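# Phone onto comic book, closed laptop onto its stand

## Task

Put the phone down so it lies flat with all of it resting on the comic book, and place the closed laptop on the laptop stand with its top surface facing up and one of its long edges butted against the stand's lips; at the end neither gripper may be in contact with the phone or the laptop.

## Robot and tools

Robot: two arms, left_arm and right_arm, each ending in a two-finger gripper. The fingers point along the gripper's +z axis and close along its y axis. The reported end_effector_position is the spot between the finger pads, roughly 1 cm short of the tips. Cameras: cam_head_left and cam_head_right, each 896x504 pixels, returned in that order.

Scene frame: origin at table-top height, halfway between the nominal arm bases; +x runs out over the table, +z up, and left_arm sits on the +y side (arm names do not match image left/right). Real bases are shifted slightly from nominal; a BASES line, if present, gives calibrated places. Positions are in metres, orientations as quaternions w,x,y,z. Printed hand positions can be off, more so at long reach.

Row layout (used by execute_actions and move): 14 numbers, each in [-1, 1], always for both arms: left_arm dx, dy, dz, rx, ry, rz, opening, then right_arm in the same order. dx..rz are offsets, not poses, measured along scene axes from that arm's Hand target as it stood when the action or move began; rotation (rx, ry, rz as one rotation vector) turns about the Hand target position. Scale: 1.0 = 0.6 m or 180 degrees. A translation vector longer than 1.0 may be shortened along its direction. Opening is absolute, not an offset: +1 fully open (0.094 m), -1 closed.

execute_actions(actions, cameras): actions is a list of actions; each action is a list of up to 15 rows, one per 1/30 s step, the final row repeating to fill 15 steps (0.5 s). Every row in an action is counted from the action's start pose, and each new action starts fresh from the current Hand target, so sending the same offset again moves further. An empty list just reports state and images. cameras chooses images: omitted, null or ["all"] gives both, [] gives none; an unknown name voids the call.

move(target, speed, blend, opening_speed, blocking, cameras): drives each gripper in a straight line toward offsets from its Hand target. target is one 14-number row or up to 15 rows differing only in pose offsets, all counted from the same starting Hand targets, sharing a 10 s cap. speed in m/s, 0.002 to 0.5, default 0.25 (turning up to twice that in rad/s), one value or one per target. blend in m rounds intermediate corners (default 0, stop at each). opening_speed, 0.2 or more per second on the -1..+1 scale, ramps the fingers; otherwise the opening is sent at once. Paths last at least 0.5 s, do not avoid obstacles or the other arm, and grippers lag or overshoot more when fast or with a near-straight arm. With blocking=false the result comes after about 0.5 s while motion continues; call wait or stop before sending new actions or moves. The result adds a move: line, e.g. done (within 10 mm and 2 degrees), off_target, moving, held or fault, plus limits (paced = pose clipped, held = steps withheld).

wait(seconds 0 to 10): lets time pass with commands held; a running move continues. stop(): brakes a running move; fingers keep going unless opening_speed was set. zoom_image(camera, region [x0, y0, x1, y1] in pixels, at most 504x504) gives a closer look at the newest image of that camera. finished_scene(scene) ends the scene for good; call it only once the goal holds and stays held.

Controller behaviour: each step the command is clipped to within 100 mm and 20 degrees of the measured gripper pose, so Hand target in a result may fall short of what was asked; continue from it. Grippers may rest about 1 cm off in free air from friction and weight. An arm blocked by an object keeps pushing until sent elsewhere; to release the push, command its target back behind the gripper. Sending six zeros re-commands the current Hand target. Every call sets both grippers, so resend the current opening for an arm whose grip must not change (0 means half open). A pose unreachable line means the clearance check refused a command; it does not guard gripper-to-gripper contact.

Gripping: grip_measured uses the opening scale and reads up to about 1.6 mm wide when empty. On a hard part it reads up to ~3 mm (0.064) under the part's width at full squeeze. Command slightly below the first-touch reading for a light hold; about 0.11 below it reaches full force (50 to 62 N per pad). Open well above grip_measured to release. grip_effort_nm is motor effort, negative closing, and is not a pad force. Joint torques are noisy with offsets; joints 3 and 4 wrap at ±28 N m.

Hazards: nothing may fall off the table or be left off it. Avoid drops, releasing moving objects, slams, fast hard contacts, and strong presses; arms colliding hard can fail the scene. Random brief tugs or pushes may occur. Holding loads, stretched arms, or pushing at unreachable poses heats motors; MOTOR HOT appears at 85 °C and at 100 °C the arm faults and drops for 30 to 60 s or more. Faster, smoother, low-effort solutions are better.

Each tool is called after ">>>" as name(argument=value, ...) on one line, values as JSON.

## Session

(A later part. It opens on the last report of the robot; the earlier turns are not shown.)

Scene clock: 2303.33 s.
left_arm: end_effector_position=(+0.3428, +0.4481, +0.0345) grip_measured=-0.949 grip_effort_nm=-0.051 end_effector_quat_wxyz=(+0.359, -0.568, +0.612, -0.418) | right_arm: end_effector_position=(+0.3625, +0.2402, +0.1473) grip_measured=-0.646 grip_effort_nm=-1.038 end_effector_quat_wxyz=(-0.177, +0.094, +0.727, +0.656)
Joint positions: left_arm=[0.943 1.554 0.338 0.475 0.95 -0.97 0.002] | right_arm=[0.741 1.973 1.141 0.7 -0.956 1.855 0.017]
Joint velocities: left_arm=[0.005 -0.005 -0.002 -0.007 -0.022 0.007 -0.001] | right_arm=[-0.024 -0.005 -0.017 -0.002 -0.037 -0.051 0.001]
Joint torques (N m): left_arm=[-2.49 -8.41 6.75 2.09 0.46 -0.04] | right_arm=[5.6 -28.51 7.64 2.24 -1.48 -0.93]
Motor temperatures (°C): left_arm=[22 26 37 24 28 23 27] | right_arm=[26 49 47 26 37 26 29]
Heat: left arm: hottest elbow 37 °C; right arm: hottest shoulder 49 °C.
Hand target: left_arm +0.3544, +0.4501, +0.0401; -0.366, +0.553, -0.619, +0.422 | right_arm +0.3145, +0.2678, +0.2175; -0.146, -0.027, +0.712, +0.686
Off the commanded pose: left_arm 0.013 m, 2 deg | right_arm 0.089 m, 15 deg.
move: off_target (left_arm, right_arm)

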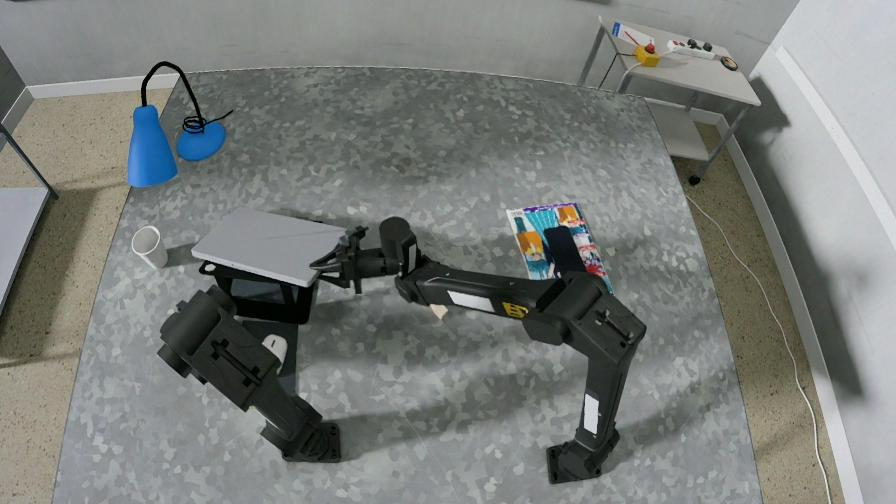

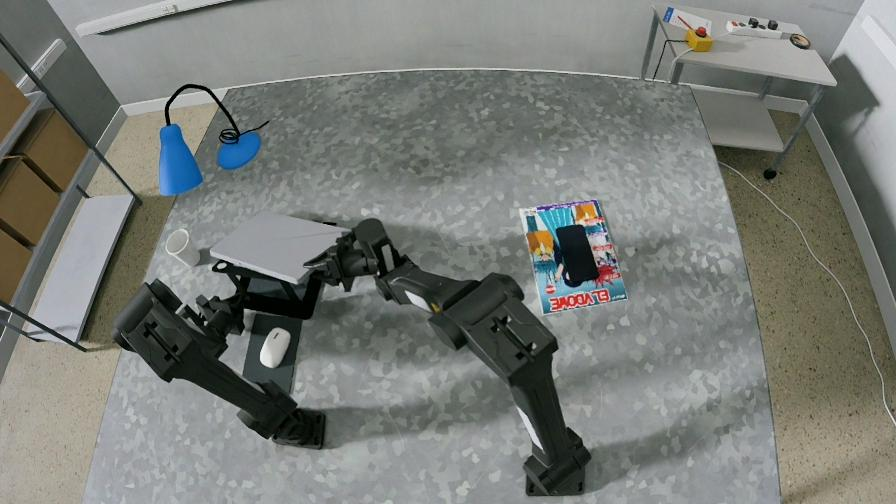

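>>> move(target=[0,0,0,0,0,0,-0.95,-0.01,0.0,0.01,0,-0.01,0.09,-0.85], speed=0.06)

>>> zoom_image(camera="cam_head_left", region=[180, 190, 360, 300])

Scene clock: 2308.23 s.
left_arm: end_effector_position=(+0.3428, +0.4479, +0.0347) grip_measured=-0.949 grip_effort_nm=-0.051 end_effector_quat_wxyz=(+0.359, -0.567, +0.612, -0.419) | right_arm: end_effector_position=(+0.3433, +0.2301, +0.1635) grip_measured=-0.642 grip_effort_nm=-1.043 end_effector_quat_wxyz=(-0.251, +0.004, +0.725, +0.641)
Joint positions: left_arm=[0.943 1.554 0.338 0.475 0.951 -0.97 0.002] | right_arm=[0.717 1.973 1.193 0.631 -1.211 1.809 0.017]
Joint velocities: left_arm=[-0.005 0.005 0.002 -0.007 -0.066 0.037 -0.001] | right_arm=[-0.005 -0.005 -0.017 -0.007 0.066 -0.022 0]
Joint torques (N m): left_arm=[-3.6 -9 6.79 2.26 0.41 -0.05] | right_arm=[5.36 -24.06 12.92 2.06 -3.17 -0.87]
Motor temperatures (°C): left_arm=[22 26 37 24 28 23 27] | right_arm=[26 49 47 26 40 26 29]
Heat: left arm: hottest elbow 37 °C; right arm: hottest shoulder 49 °C.
Hand target: left_arm +0.3544, +0.4501, +0.0401; -0.366, +0.553, -0.619, +0.422 | right_arm +0.3087, +0.2674, +0.2232; -0.230, -0.138, +0.703, +0.659
Off the commanded pose: left_arm 0.013 m, 2 deg | right_arm 0.079 m, 17 deg.
move: off_target (left_arm, right_arm)

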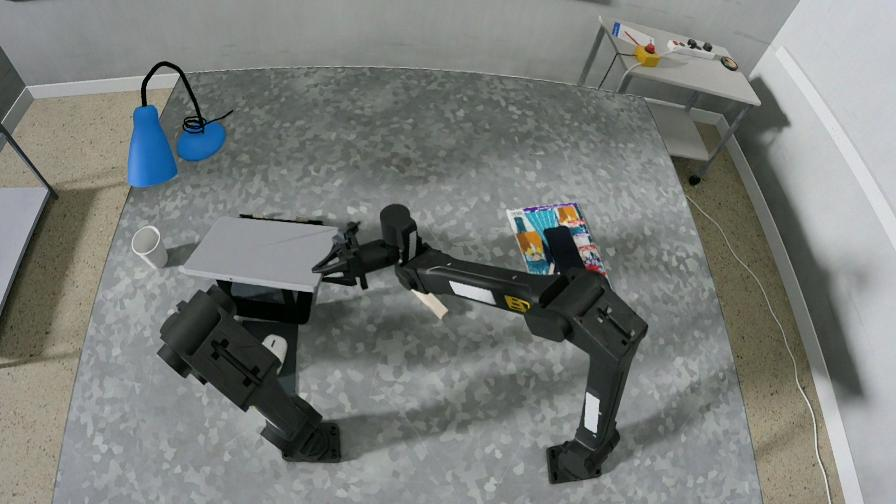

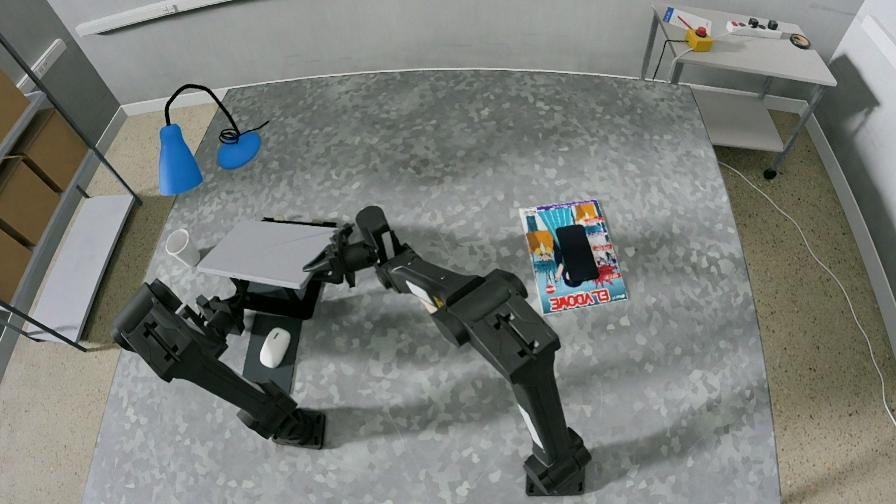

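Scaled by 2.800.

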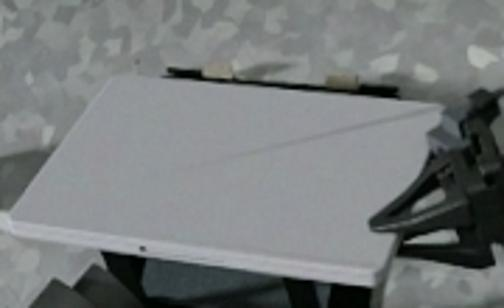

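>>> move(target=[0,0,0,0,0,0,-0.95,0,-0.04,-0.06,0,0,0,-0.85], speed=0.04)

>>> zoom_image(camera="cam_head_left", region=[180, 190, 360, 300])

>>> zoom_image(camera="cam_head_right", region=[200, 190, 380, 300])

Scene clock: 2320.50 s.
left_arm: end_effector_position=(+0.3428, +0.4479, +0.0347) grip_measured=-0.949 grip_effort_nm=-0.046 end_effector_quat_wxyz=(+0.359, -0.567, +0.612, -0.419) | right_arm: end_effector_position=(+0.3440, +0.2268, +0.1547) grip_measured=-0.639 grip_effort_nm=-1.043 end_effector_quat_wxyz=(-0.244, -0.016, +0.723, +0.646)
Joint positions: left_arm=[0.943 1.554 0.338 0.475 0.951 -0.97 0.002] | right_arm=[0.71 1.994 1.193 0.657 -1.235 1.774 0.017]
Joint velocities: left_arm=[0.005 -0.015 0.007 0.002 -0.007 0.007 -0.001] | right_arm=[0.005 -0.005 -0.007 -0.002 -0.022 -0.007 0]
Joint torques (N m): left_arm=[-3.31 -8.06 6.87 2.02 0.39 0.05] | right_arm=[3.9 -23.59 8.62 2.88 -3.32 -0.87]
Motor temperatures (°C): left_arm=[22 26 37 24 28 23 26] | right_arm=[26 49 47 26 48 26 30]
Heat: left arm: hottest elbow 37 °C; right arm: hottest shoulder 49 °C.
Hand target: left_arm +0.3544, +0.4501, +0.0401; -0.366, +0.553, -0.619, +0.422 | right_arm +0.3078, +0.2429, +0.1875; -0.230, -0.138, +0.702, +0.659
Off the commanded pose: left_arm 0.013 m, 2 deg | right_arm 0.051 m, 14 deg.
move: off_target (left_arm, right_arm)

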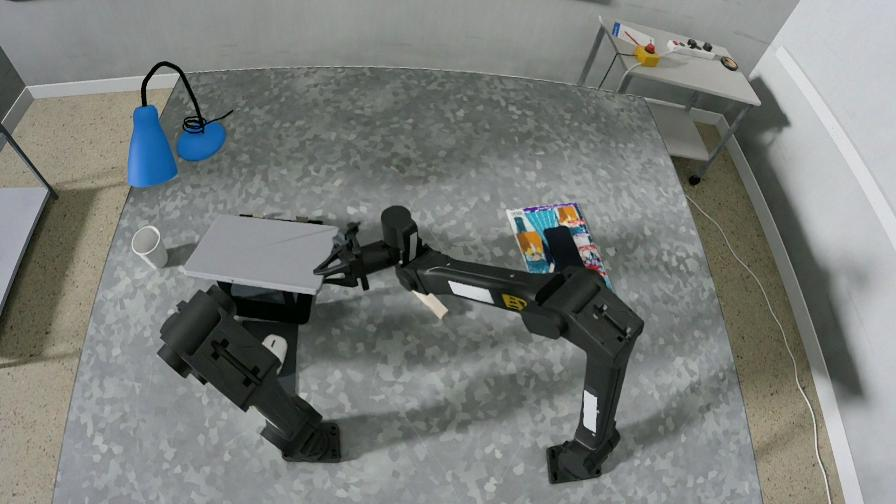

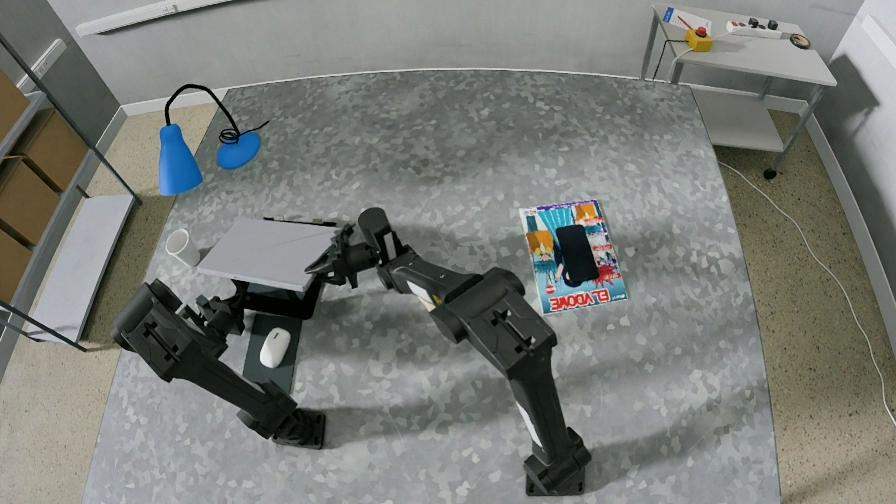

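Scaled by 2.800.

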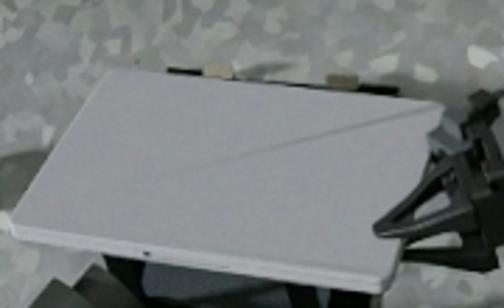

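Scaled by 2.800.

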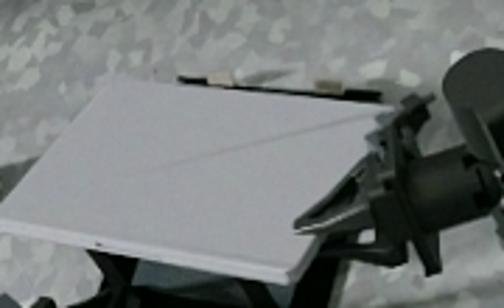

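>>> move(target=[0,0,0,0,0,0,-0.95,-0.01,0,0.0,0.045,0.11,-0.01,-0.85], speed=0.05)

>>> zoom_image(camera="cam_head_left", region=[180, 190, 360, 300])

>>> zoom_image(camera="cam_head_right", region=[200, 190, 380, 300])

Scene clock: 2335.80 s.
left_arm: end_effector_position=(+0.3428, +0.4480, +0.0345) grip_measured=-0.949 grip_effort_nm=-0.051 end_effector_quat_wxyz=(+0.359, -0.567, +0.612, -0.418) | right_arm: end_effector_position=(+0.3441, +0.2264, +0.1463) grip_measured=-0.644 grip_effort_nm=-1.038 end_effector_quat_wxyz=(-0.256, +0.016, +0.689, +0.678)
Joint positions: left_arm=[0.943 1.554 0.338 0.475 0.95 -0.97 0.002] | right_arm=[0.715 2.073 1.161 1.048 -1.186 2.082 0.017]
Joint velocities: left_arm=[-0.005 -0.015 -0.007 0.002 0.007 -0.066 0.001] | right_arm=[0.015 -0.005 -0.007 0.002 -0.037 0.037 -0.001]
Joint torques (N m): left_arm=[-2.32 -8.94 6.91 2.03 0.45 0] | right_arm=[4.66 -27.4 5.61 1.92 -1.15 0.09]
Motor temperatures (°C): left_arm=[22 26 37 24 28 23 26] | right_arm=[26 51 46 26 51 26 30]
Heat: left arm: hottest elbow 37 °C; right arm: hottest shoulder 51 °C.
Hand target: left_arm +0.3544, +0.4501, +0.0401; -0.366, +0.553, -0.619, +0.422 | right_arm +0.3014, +0.2430, +0.1871; -0.326, -0.028, +0.608, +0.723
Off the commanded pose: left_arm 0.013 m, 2 deg | right_arm 0.061 m, 14 deg.
joint sent to its limit (right arm) — joint 6 (wrist roll), upper limit. The joint targets are off in orientation, not in position.
move: off_target (left_arm, right_arm)

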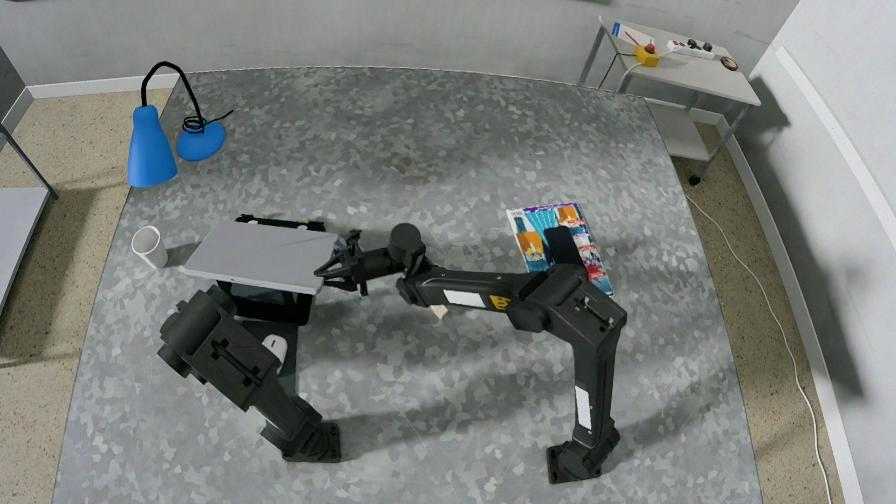

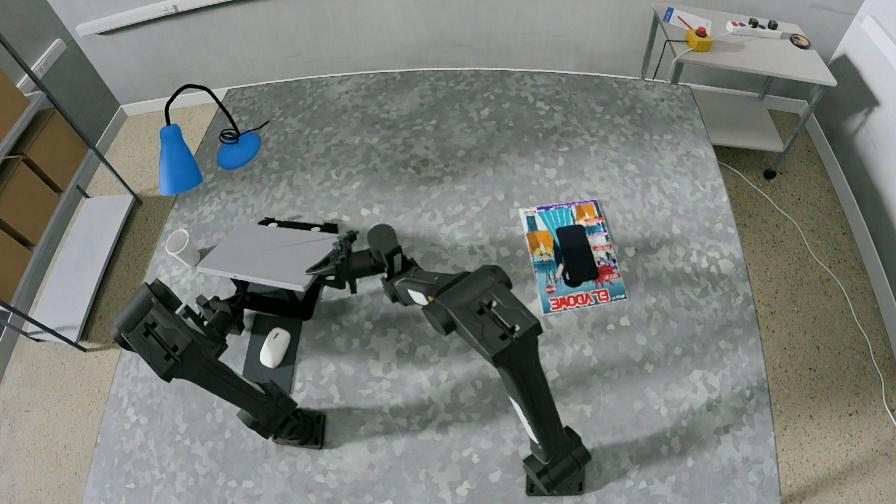

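Scaled by 2.800.

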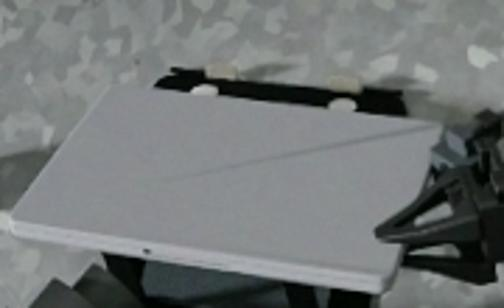

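Scaled by 2.800.

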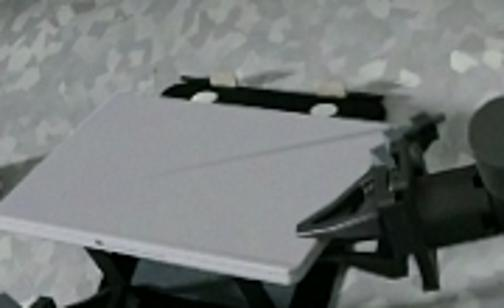

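>>> move(target=[0,0,0,0,0,0,-0.95,0.01,-0.005,-0.02,0,0,0,-0.85], speed=0.04)

>>> zoom_image(camera="cam_head_left", region=[180, 190, 360, 300])

Scene clock: 2355.97 s.
left_arm: end_effector_position=(+0.3428, +0.4480, +0.0345) grip_measured=-0.949 grip_effort_nm=-0.056 end_effector_quat_wxyz=(+0.359, -0.567, +0.612, -0.418) | right_arm: end_effector_position=(+0.3439, +0.2264, +0.1465) grip_measured=-0.644 grip_effort_nm=-1.038 end_effector_quat_wxyz=(-0.257, +0.016, +0.689, +0.678)
Joint positions: left_arm=[0.943 1.554 0.338 0.475 0.95 -0.97 0.002] | right_arm=[0.715 2.072 1.161 1.047 -1.187 2.082 0.017]
Joint velocities: left_arm=[0.005 -0.015 0.007 0.002 -0.022 -0.051 0] | right_arm=[-0.015 0.005 -0.012 -0.017 0.022 -0.022 0]
Joint torques (N m): left_arm=[-2.84 -8.76 7.12 2.21 0.43 0.05] | right_arm=[3.96 -25.05 5.86 2.45 -1.42 0.1]
Motor temperatures (°C): left_arm=[22 26 37 24 28 23 26] | right_arm=[26 49 44 26 43 25 30]
Heat: left arm: hottest elbow 37 °C; right arm: hottest shoulder 49 °C.
Hand target: left_arm +0.3544, +0.4501, +0.0401; -0.366, +0.553, -0.619, +0.422 | right_arm +0.3072, +0.2398, +0.1752; -0.326, -0.028, +0.608, +0.723
Off the commanded pose: left_arm 0.013 m, 2 deg | right_arm 0.048 m, 14 deg.
joint sent to its limit (right arm) — joint 6 (wrist roll), upper limit. The joint targets are off in orientation, not in position.
move: off_target (left_arm, right_arm)

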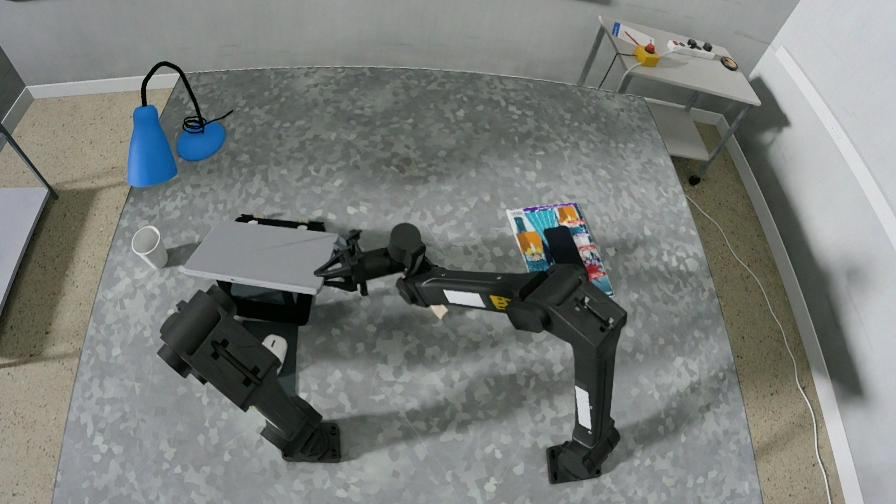

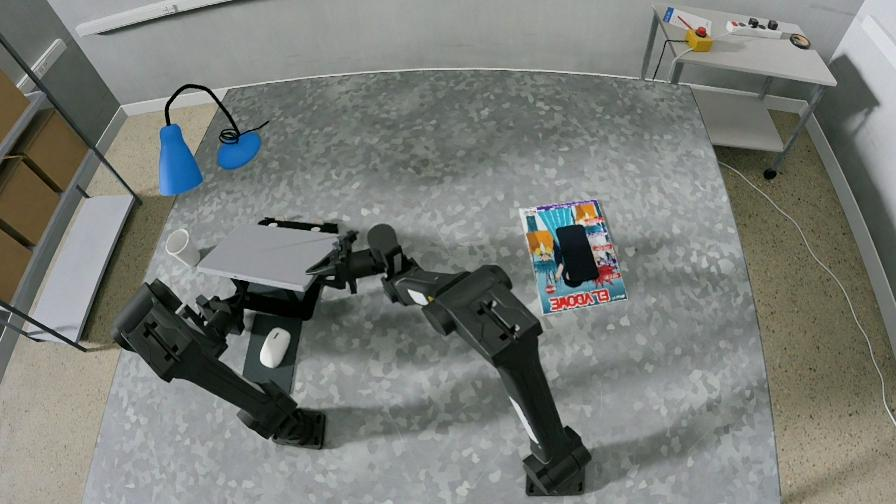

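Scaled by 2.800.

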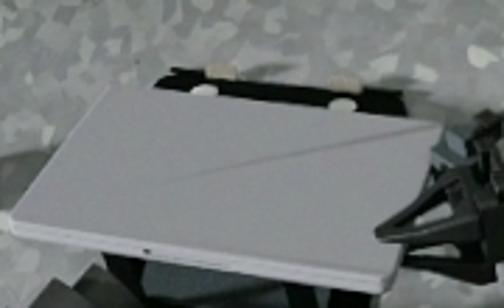

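>>> move(target=[0,0,0,0,0,0,-0.95,0.01,-0.005,-0.025,0,0,0,-0.85], speed=0.04)

>>> zoom_image(camera="cam_head_left", region=[180, 190, 360, 300])

>>> move(target=[0,0,0,0,0,0,-0.95,0.01,-0.005,-0.015,0,0,0,-0.85], speed=0.04)

>>> zoom_image(camera="cam_head_left", region=[180, 190, 360, 300])

Scene clock: 2362.70 s.
left_arm: end_effector_position=(+0.3428, +0.4480, +0.0345) grip_measured=-0.949 grip_effort_nm=-0.056 end_effector_quat_wxyz=(+0.359, -0.567, +0.612, -0.418) | right_arm: end_effector_position=(+0.3434, +0.2262, +0.1468) grip_measured=-0.644 grip_effort_nm=-1.038 end_effector_quat_wxyz=(-0.257, +0.014, +0.689, +0.678)
Joint positions: left_arm=[0.943 1.554 0.338 0.475 0.95 -0.97 0.002] | right_arm=[0.715 2.072 1.161 1.05 -1.19 2.082 0.017]
Joint velocities: left_arm=[-0.005 -0.005 -0.012 0.007 0.051 -0.139 -0.001] | right_arm=[-0.015 0.005 -0.002 -0.002 -0.007 -0.037 0.001]
Joint torques (N m): left_arm=[-2.96 -9.11 6.71 2.04 0.41 0] | right_arm=[3.31 -22.53 6.12 3.18 -1.62 0.1]
Motor temperatures (°C): left_arm=[22 26 37 24 28 23 26] | right_arm=[26 49 44 26 42 25 30]
Heat: left arm: hottest elbow 37 °C; right arm: hottest shoulder 49 °C.
Hand target: left_arm +0.3544, +0.4501, +0.0401; -0.366, +0.553, -0.619, +0.422 | right_arm +0.3129, +0.2366, +0.1601; -0.326, -0.028, +0.608, +0.723
Off the commanded pose: left_arm 0.013 m, 2 deg | right_arm 0.035 m, 14 deg.
joint sent to its limit (right arm) — joint 6 (wrist roll), upper limit. The joint targets are off in orientation, not in position.
move: off_target (left_arm, right_arm)

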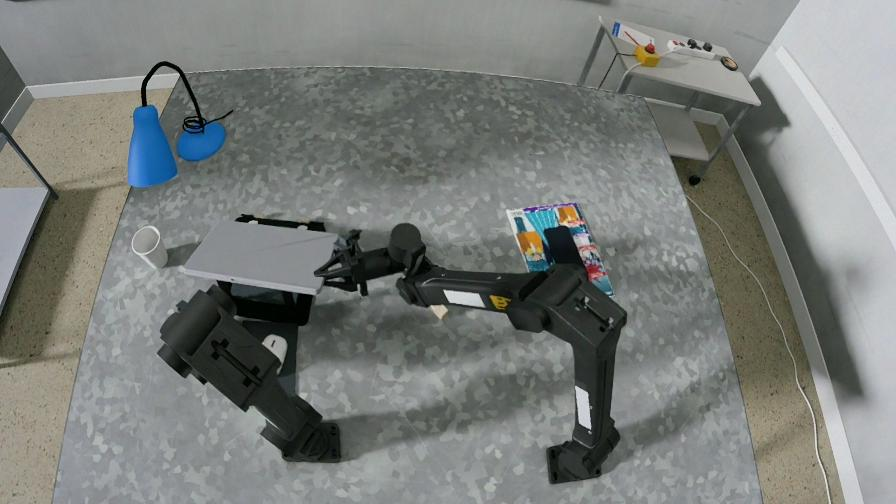

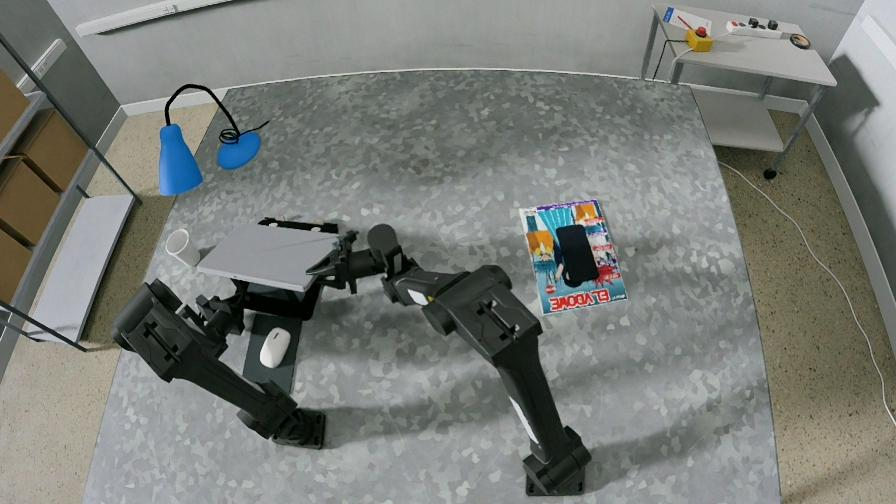

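Scaled by 2.800.

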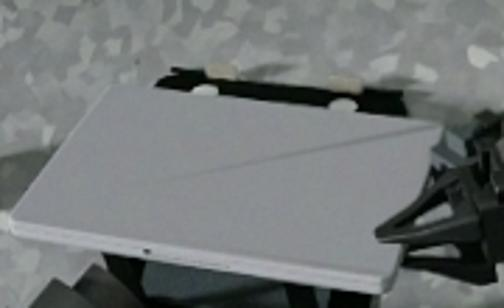

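Scene clock: 2365.53 s.
left_arm: end_effector_position=(+0.3428, +0.4480, +0.0345) grip_measured=-0.949 grip_effort_nm=-0.051 end_effector_quat_wxyz=(+0.359, -0.567, +0.612, -0.418) | right_arm: end_effector_position=(+0.3434, +0.2256, +0.1457) grip_measured=-0.644 grip_effort_nm=-1.038 end_effector_quat_wxyz=(-0.254, +0.010, +0.687, +0.680)
Joint positions: left_arm=[0.943 1.554 0.338 0.475 0.95 -0.97 0.002] | right_arm=[0.714 2.078 1.161 1.066 -1.192 2.082 0.017]
Joint velocities: left_arm=[-0.005 -0.005 -0.012 -0.017 -0.066 -0.051 0] | right_arm=[-0.015 0.005 0.002 0.007 0.037 0.007 0]
Joint torques (N m): left_arm=[-3.31 -9.11 6.89 2.35 0.42 -0.01] | right_arm=[2.43 -21.54 6.43 3.1 -1.82 0.1]
Motor temperatures (°C): left_arm=[22 26 37 24 28 23 26] | right_arm=[26 49 43 26 43 25 30]
Heat: left arm: hottest elbow 37 °C; right arm: hottest shoulder 49 °C.
Hand target: left_arm +0.3544, +0.4501, +0.0401; -0.366, +0.553, -0.619, +0.422 | right_arm +0.3187, +0.2335, +0.1509; -0.326, -0.028, +0.608, +0.723
Off the commanded pose: left_arm 0.013 m, 2 deg | right_arm 0.026 m, 14 deg.
joint sent to its limit (right arm) — joint 6 (wrist roll), upper limit. The joint targets are off in orientation, not in position.
move: off_target (left_arm, right_arm)

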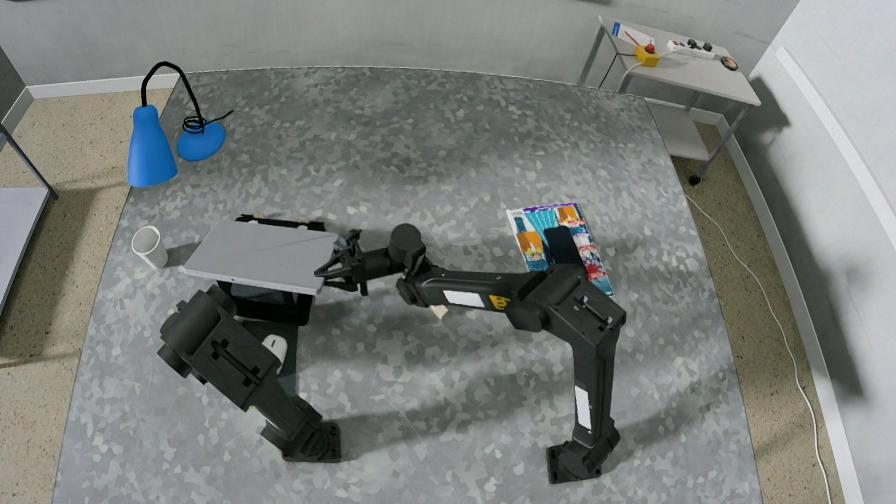

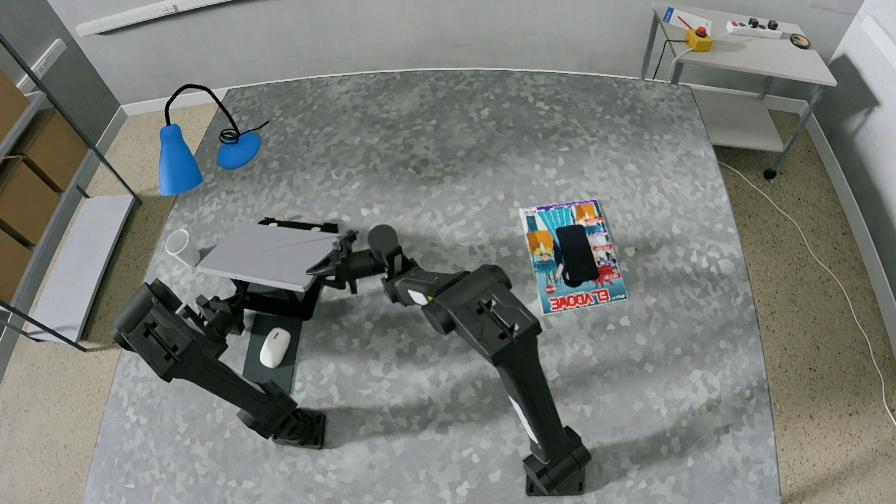

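Scaled by 2.800.

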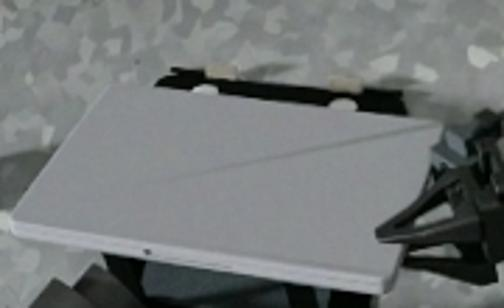

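>>> move(target=[0,0,0,0,0,0,-0.95,0.008,-0.004,-0.015,-0.03,0,-0.02,-0.85], speed=0.04)

>>> zoom_image(camera="cam_head_left", region=[180, 190, 360, 300])

>>> move(target=[0,0,0,0,0,0,-0.95,0.005,-0.004,-0.01,-0.03,0,-0.01,-0.85], speed=0.04)

>>> zoom_image(camera="cam_head_left", region=[180, 190, 360, 300])

Scene clock: 2374.93 s.
left_arm: end_effector_position=(+0.3428, +0.4480, +0.0345) grip_measured=-0.949 grip_effort_nm=-0.051 end_effector_quat_wxyz=(+0.359, -0.567, +0.612, -0.418) | right_arm: end_effector_position=(+0.3456, +0.2255, +0.1441) grip_measured=-0.645 grip_effort_nm=-1.038 end_effector_quat_wxyz=(-0.250, +0.019, +0.687, +0.682)
Joint positions: left_arm=[0.943 1.554 0.338 0.475 0.95 -0.97 0.002] | right_arm=[0.713 2.078 1.155 1.066 -1.172 2.082 0.017]
Joint velocities: left_arm=[0.005 -0.015 0.002 -0.017 -0.022 -0.007 0] | right_arm=[0.005 -0.005 0.007 0.007 0.022 -0.051 0]
Joint torques (N m): left_arm=[-3.31 -8.76 6.79 2.19 0.39 0.01] | right_arm=[2.37 -21.89 5.09 1.88 -0.87 0.1]
Motor temperatures (°C): left_arm=[22 26 37 24 28 23 26] | right_arm=[26 49 43 26 43 25 30]
Heat: left arm: hottest elbow 37 °C; right arm: hottest shoulder 49 °C.
Hand target: left_arm +0.3544, +0.4501, +0.0401; -0.366, +0.553, -0.619, +0.422 | right_arm +0.3234, +0.2310, +0.1421; -0.304, +0.007, +0.642, +0.704
Off the commanded pose: left_arm 0.013 m, 2 deg | right_arm 0.023 m, 9 deg.
joint sent to its limit (right arm) — joint 6 (wrist roll), upper limit. The joint targets are off in orientation, not in position.
move: off_target (left_arm, right_arm)

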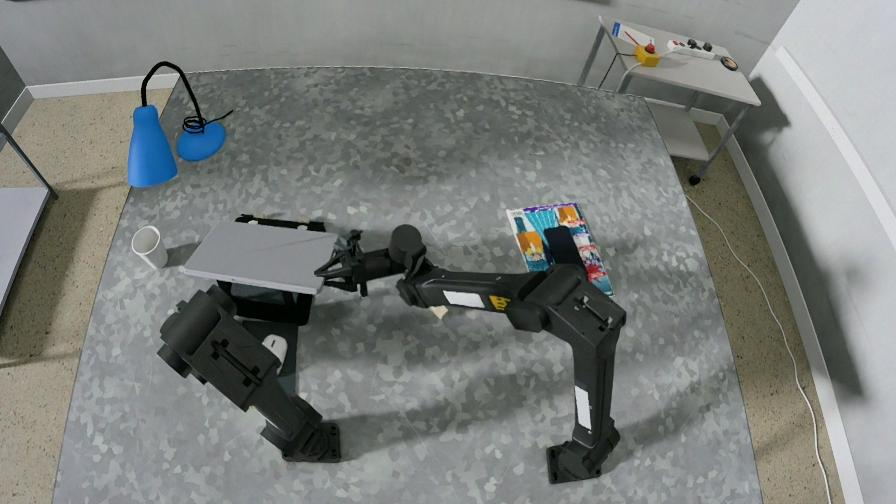

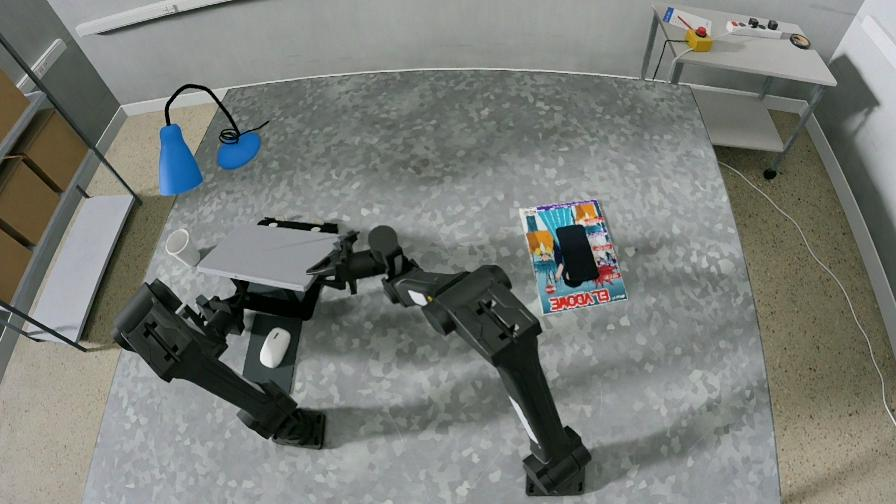

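Scaled by 2.800.

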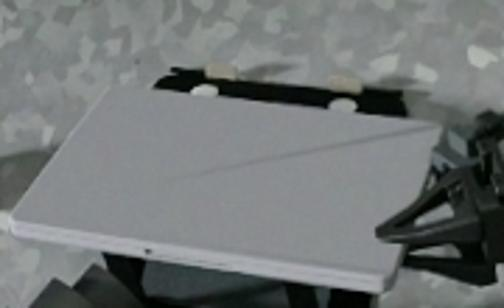

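Scene clock: 2376.40 s.
left_arm: end_effector_position=(+0.3428, +0.4480, +0.0345) grip_measured=-0.949 grip_effort_nm=-0.051 end_effector_quat_wxyz=(+0.359, -0.567, +0.612, -0.418) | right_arm: end_effector_position=(+0.3466, +0.2256, +0.1410) grip_measured=-0.645 grip_effort_nm=-1.043 end_effector_quat_wxyz=(-0.255, +0.033, +0.691, +0.676)
Joint positions: left_arm=[0.943 1.554 0.338 0.475 0.95 -0.97 0.002] | right_arm=[0.713 2.073 1.151 1.032 -1.163 2.082 0.017]
Joint velocities: left_arm=[-0.015 0.005 0.002 -0.002 -0.037 0.007 0] | right_arm=[-0.005 -0.024 -0.022 -0.007 0.037 -0.022 0]
Joint torques (N m): left_arm=[-3.02 -9 6.61 2.25 0.47 0.03] | right_arm=[2.14 -22.36 4.49 0.95 -0.62 0.1]
Motor temperatures (°C): left_arm=[22 26 37 24 28 23 26] | right_arm=[26 49 43 26 42 25 30]
Heat: left arm: hottest elbow 37 °C; right arm: hottest shoulder 49 °C.
Hand target: left_arm +0.3544, +0.4501, +0.0401; -0.366, +0.553, -0.619, +0.422 | right_arm +0.3263, +0.2286, +0.1361; -0.292, +0.031, +0.674, +0.678
Off the commanded pose: left_arm 0.013 m, 2 deg | right_arm 0.021 m, 5 deg.
joint sent to its limit (right arm) — joint 6 (wrist roll), upper limit. The joint targets are off in orientation, not in position.
move: off_target (left_arm, right_arm)

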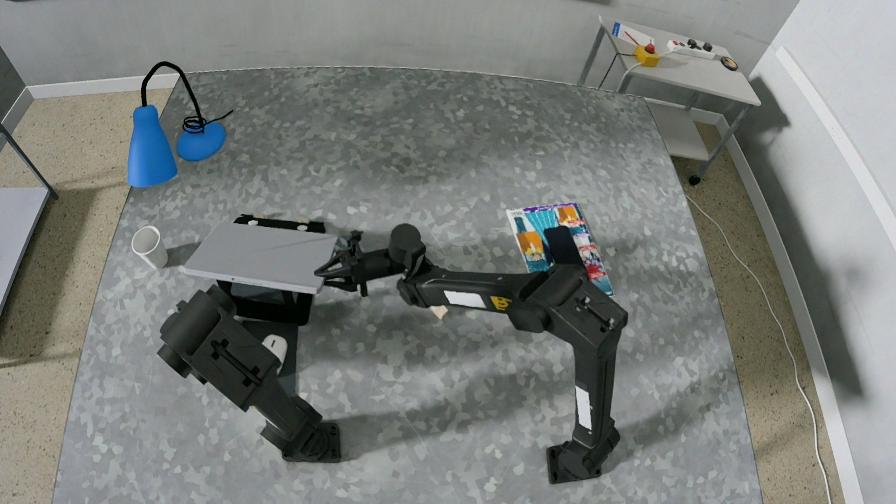

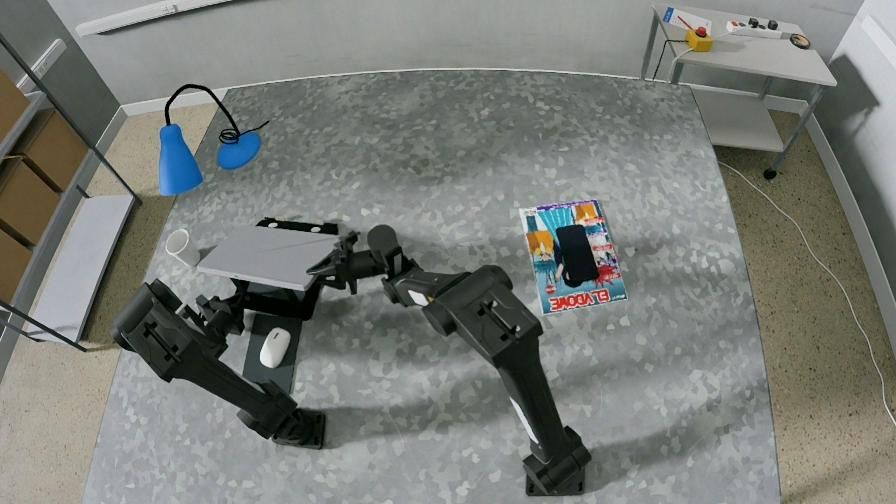

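Scaled by 2.800.

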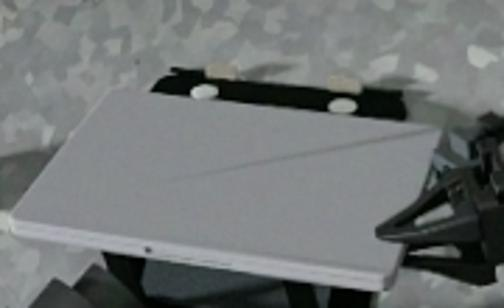

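>>> move(target=[0,0,0,0,0,0,-0.95,0.015,-0.004,-0.003,0,0,0,-0.85], speed=0.04, cameras=["cam_head_left"])

>>> zoom_image(camera="cam_head_left", region=[180, 190, 360, 300])

>>> move(target=[0,0,0,0,0,0,-0.95,0.015,-0.002,-0.003,0,0,0,-0.85], speed=0.04, cameras=["cam_head_left"])

>>> zoom_image(camera="cam_head_left", region=[180, 190, 360, 300])

Scene clock: 2381.73 s.
left_arm: end_effector_position=(+0.3428, +0.4480, +0.0345) grip_measured=-0.949 grip_effort_nm=-0.051 end_effector_quat_wxyz=(+0.359, -0.567, +0.612, -0.418) | right_arm: end_effector_position=(+0.3463, +0.2253, +0.1407) grip_measured=-0.645 grip_effort_nm=-1.043 end_effector_quat_wxyz=(-0.257, +0.033, +0.691, +0.675)
Joint positions: left_arm=[0.943 1.554 0.338 0.475 0.95 -0.97 0.002] | right_arm=[0.713 2.072 1.151 1.028 -1.166 2.082 0.017]
Joint velocities: left_arm=[-0.015 0.005 -0.012 0.007 -0.022 0.022 -0.001] | right_arm=[-0.005 -0.005 -0.007 -0.002 -0.007 -0.066 0]
Joint torques (N m): left_arm=[-3.25 -8.06 6.94 2.15 0.39 0] | right_arm=[1.26 -21.42 5.63 0.99 -0.94 0.1]
Motor temperatures (°C): left_arm=[22 26 37 24 28 23 26] | right_arm=[26 50 42 26 41 25 30]
Heat: left arm: hottest elbow 37 °C; right arm: hottest shoulder 50 °C.
Hand target: left_arm +0.3544, +0.4501, +0.0401; -0.366, +0.553, -0.619, +0.422 | right_arm +0.3351, +0.2261, +0.1343; -0.292, +0.031, +0.674, +0.678
Off the commanded pose: left_arm 0.013 m, 2 deg | right_arm 0.013 m, 5 deg.
joint sent to its limit (right arm) — joint 6 (wrist roll), upper limit. The joint targets are off in orientation, not in position.
move: off_target (left_arm, right_arm)
Images, in order (width x height): cam_head_left 896x504.

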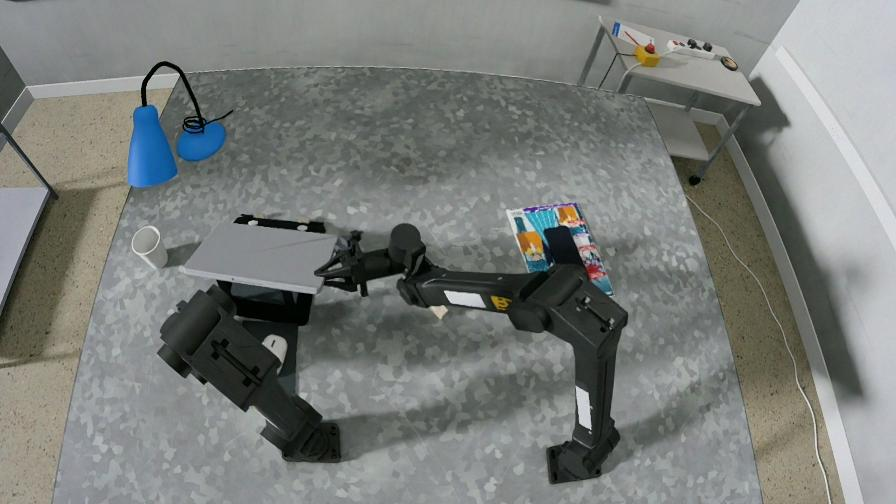

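Scaled by 2.800.

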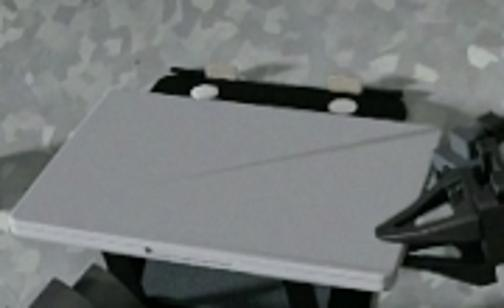

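Scene clock: 2382.73 s.
left_arm: end_effector_position=(+0.3428, +0.4480, +0.0345) grip_measured=-0.949 grip_effort_nm=-0.051 end_effector_quat_wxyz=(+0.359, -0.567, +0.612, -0.418) | right_arm: end_effector_position=(+0.3464, +0.2243, +0.1400) grip_measured=-0.645 grip_effort_nm=-1.038 end_effector_quat_wxyz=(-0.259, +0.033, +0.692, +0.673)
Joint positions: left_arm=[0.943 1.554 0.338 0.475 0.95 -0.97 0.002] | right_arm=[0.711 2.072 1.151 1.024 -1.172 2.082 0.017]
Joint velocities: left_arm=[-0.015 -0.005 -0.002 0.002 0.007 0.051 -0.001] | right_arm=[-0.015 -0.015 0.007 0.012 0.022 0.037 0]
Joint torques (N m): left_arm=[-3.19 -8.7 6.93 2.19 0.48 0.03] | right_arm=[0.44 -20.48 6.94 0.92 -1.16 0.1]
Motor temperatures (°C): left_arm=[22 26 37 24 28 23 26] | right_arm=[26 50 42 26 41 25 30]
Heat: left arm: hottest elbow 37 °C; right arm: hottest shoulder 50 °C.
Hand target: left_arm +0.3544, +0.4501, +0.0401; -0.366, +0.553, -0.619, +0.422 | right_arm +0.3440, +0.2248, +0.1324; -0.292, +0.031, +0.674, +0.678
Off the commanded pose: left_arm 0.013 m, 2 deg | right_arm 0.008 m, 4 deg.
joint sent to its limit (right arm) — joint 6 (wrist roll), upper limit. The joint targets are off in orientation, not in position.
move: off_target (left_arm, right_arm)
Images, in order (width x height): cam_head_left 896x504.

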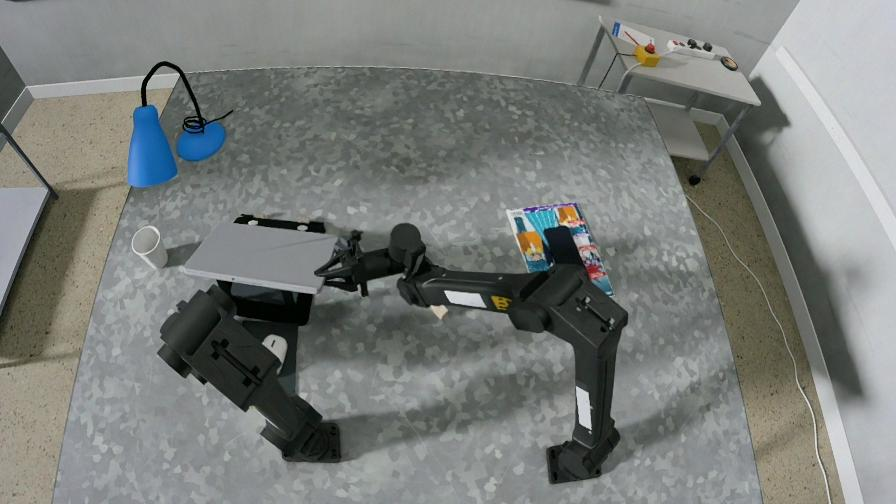

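Scaled by 2.800.

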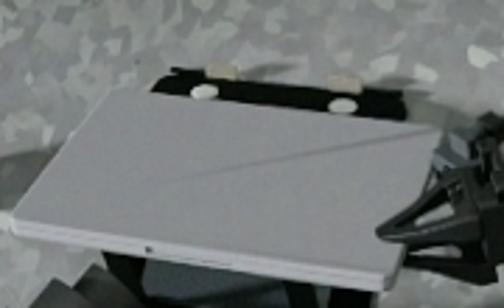

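>>> move(target=[0,0,0,0,0,0,-0.95,0,0,0.003,0,0,0,-0.55], speed=0.04, opening_speed=0.2, cameras=["cam_head_left"])

>>> zoom_image(camera="cam_head_left", region=[180, 190, 360, 300])

Scene clock: 2389.47 s.
left_arm: end_effector_position=(+0.3428, +0.4479, +0.0346) grip_measured=-0.949 grip_effort_nm=-0.051 end_effector_quat_wxyz=(+0.359, -0.567, +0.612, -0.418) | right_arm: end_effector_position=(+0.3459, +0.2235, +0.1404) grip_measured=-0.551 grip_effort_nm=0.032 end_effector_quat_wxyz=(-0.263, +0.029, +0.693, +0.671)
Joint positions: left_arm=[0.943 1.554 0.338 0.475 0.951 -0.97 0.002] | right_arm=[0.709 2.072 1.154 1.021 -1.186 2.082 0.021]
Joint velocities: left_arm=[-0.005 -0.005 -0.002 -0.007 0.022 -0.081 0] | right_arm=[-0.015 -0.024 0.012 0.007 -0.007 0.037 0.001]
Joint torques (N m): left_arm=[-3.9 -8.41 6.82 2.14 0.37 0.03] | right_arm=[0.73 -20.72 6.79 0.8 -0.69 0.1]
Motor temperatures (°C): left_arm=[22 26 37 24 28 23 26] | right_arm=[26 49 42 26 40 25 30]
Heat: left arm: hottest elbow 37 °C; right arm: hottest shoulder 49 °C.
Hand target: left_arm +0.3544, +0.4500, +0.0401; -0.366, +0.553, -0.619, +0.422 | right_arm +0.3441, +0.2248, +0.1342; -0.292, +0.031, +0.674, +0.678
Off the commanded pose: left_arm 0.013 m, 2 deg | right_arm 0.007 m, 4 deg.
joint sent to its limit (right arm) — joint 6 (wrist roll), upper limit. The joint targets are off in orientation, not in position.
move: off_target (left_arm, right_arm)
Images, in order (width x height): cam_head_left 896x504.

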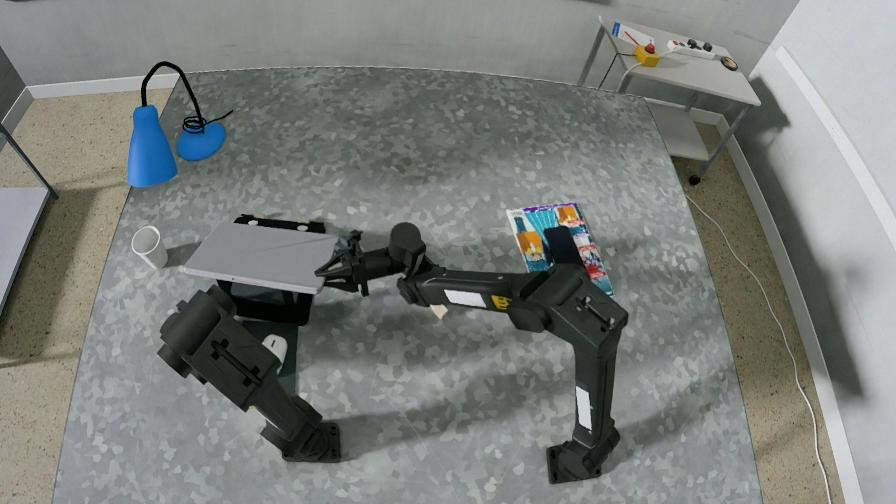

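Scaled by 2.800.

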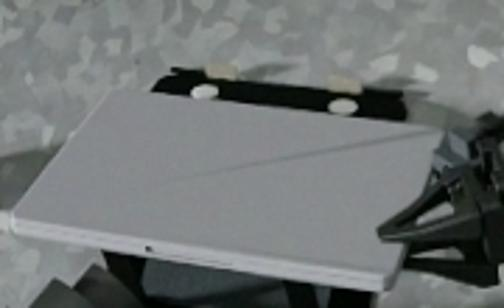

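>>> move(target=[0,0,0,0,0,0,-0.95,0,0,0,0,0,0,0], speed=0.04, opening_speed=0.3, cameras=["cam_head_left"])

>>> zoom_image(camera="cam_head_left", region=[180, 190, 360, 300])

>>> zoom_image(camera="cam_head_right", region=[180, 190, 400, 324])

Scene clock: 2395.13 s.
left_arm: end_effector_position=(+0.3443, +0.4457, +0.0347) grip_measured=-0.949 grip_effort_nm=-0.051 end_effector_quat_wxyz=(+0.358, -0.565, +0.614, -0.420) | right_arm: end_effector_position=(+0.3432, +0.2219, +0.1396) grip_measured=-0.002 grip_effort_nm=0.071 end_effector_quat_wxyz=(-0.270, +0.024, +0.694, +0.667)
Joint positions: left_arm=[0.936 1.554 0.338 0.476 0.951 -0.97 0.002] | right_arm=[0.708 2.072 1.154 1.017 -1.206 2.082 0.047]
Joint velocities: left_arm=[-0.005 -0.005 0.022 0.002 -0.066 -0.051 0] | right_arm=[-0.015 0.005 -0.012 -0.017 0.007 0.022 0.001]
Joint torques (N m): left_arm=[-1.85 -8.59 6.95 2.09 0.4 0.03] | right_arm=[0.67 -20.54 6.84 0.9 -0.03 0.1]
Motor temperatures (°C): left_arm=[22 26 37 24 28 23 26] | right_arm=[26 50 42 25 39 25 29]
Heat: left arm: hottest elbow 37 °C; right arm: hottest shoulder 50 °C.
Hand target: left_arm +0.3544, +0.4501, +0.0401; -0.366, +0.553, -0.619, +0.422 | right_arm +0.3441, +0.2249, +0.1342; -0.292, +0.031, +0.674, +0.678
Off the commanded pose: left_arm 0.012 m, 2 deg | right_arm 0.006 m, 4 deg.
joint sent to its limit (right arm) — joint 6 (wrist roll), upper limit. The joint targets are off in orientation, not in position.
move: off_target (left_arm, right_arm)
Images, in order (width x height): cam_head_left 896x504.

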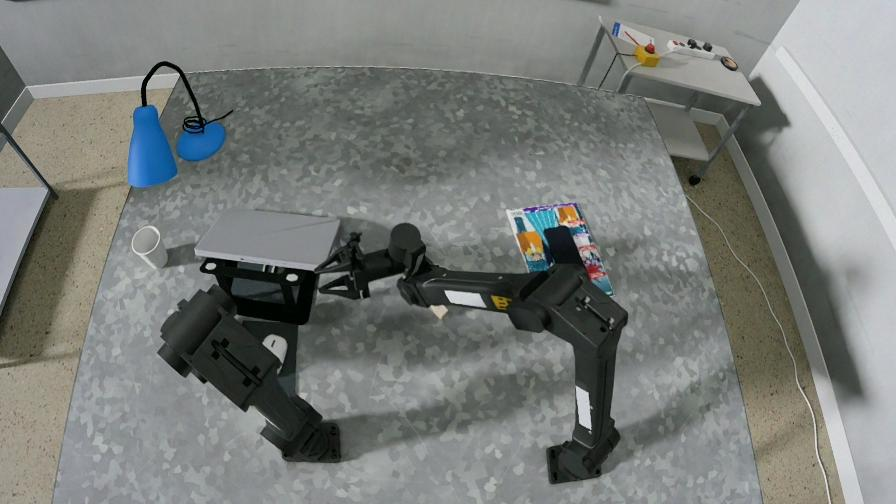

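Scaled by 2.800.

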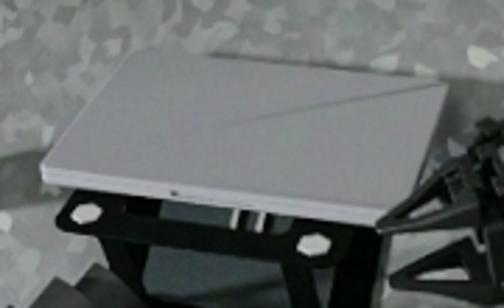

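This scene's latest camera images include none from cam_head_right. They are from: cam_head_left. cam_head_right's image comes with the result of a call that names it in "cameras".


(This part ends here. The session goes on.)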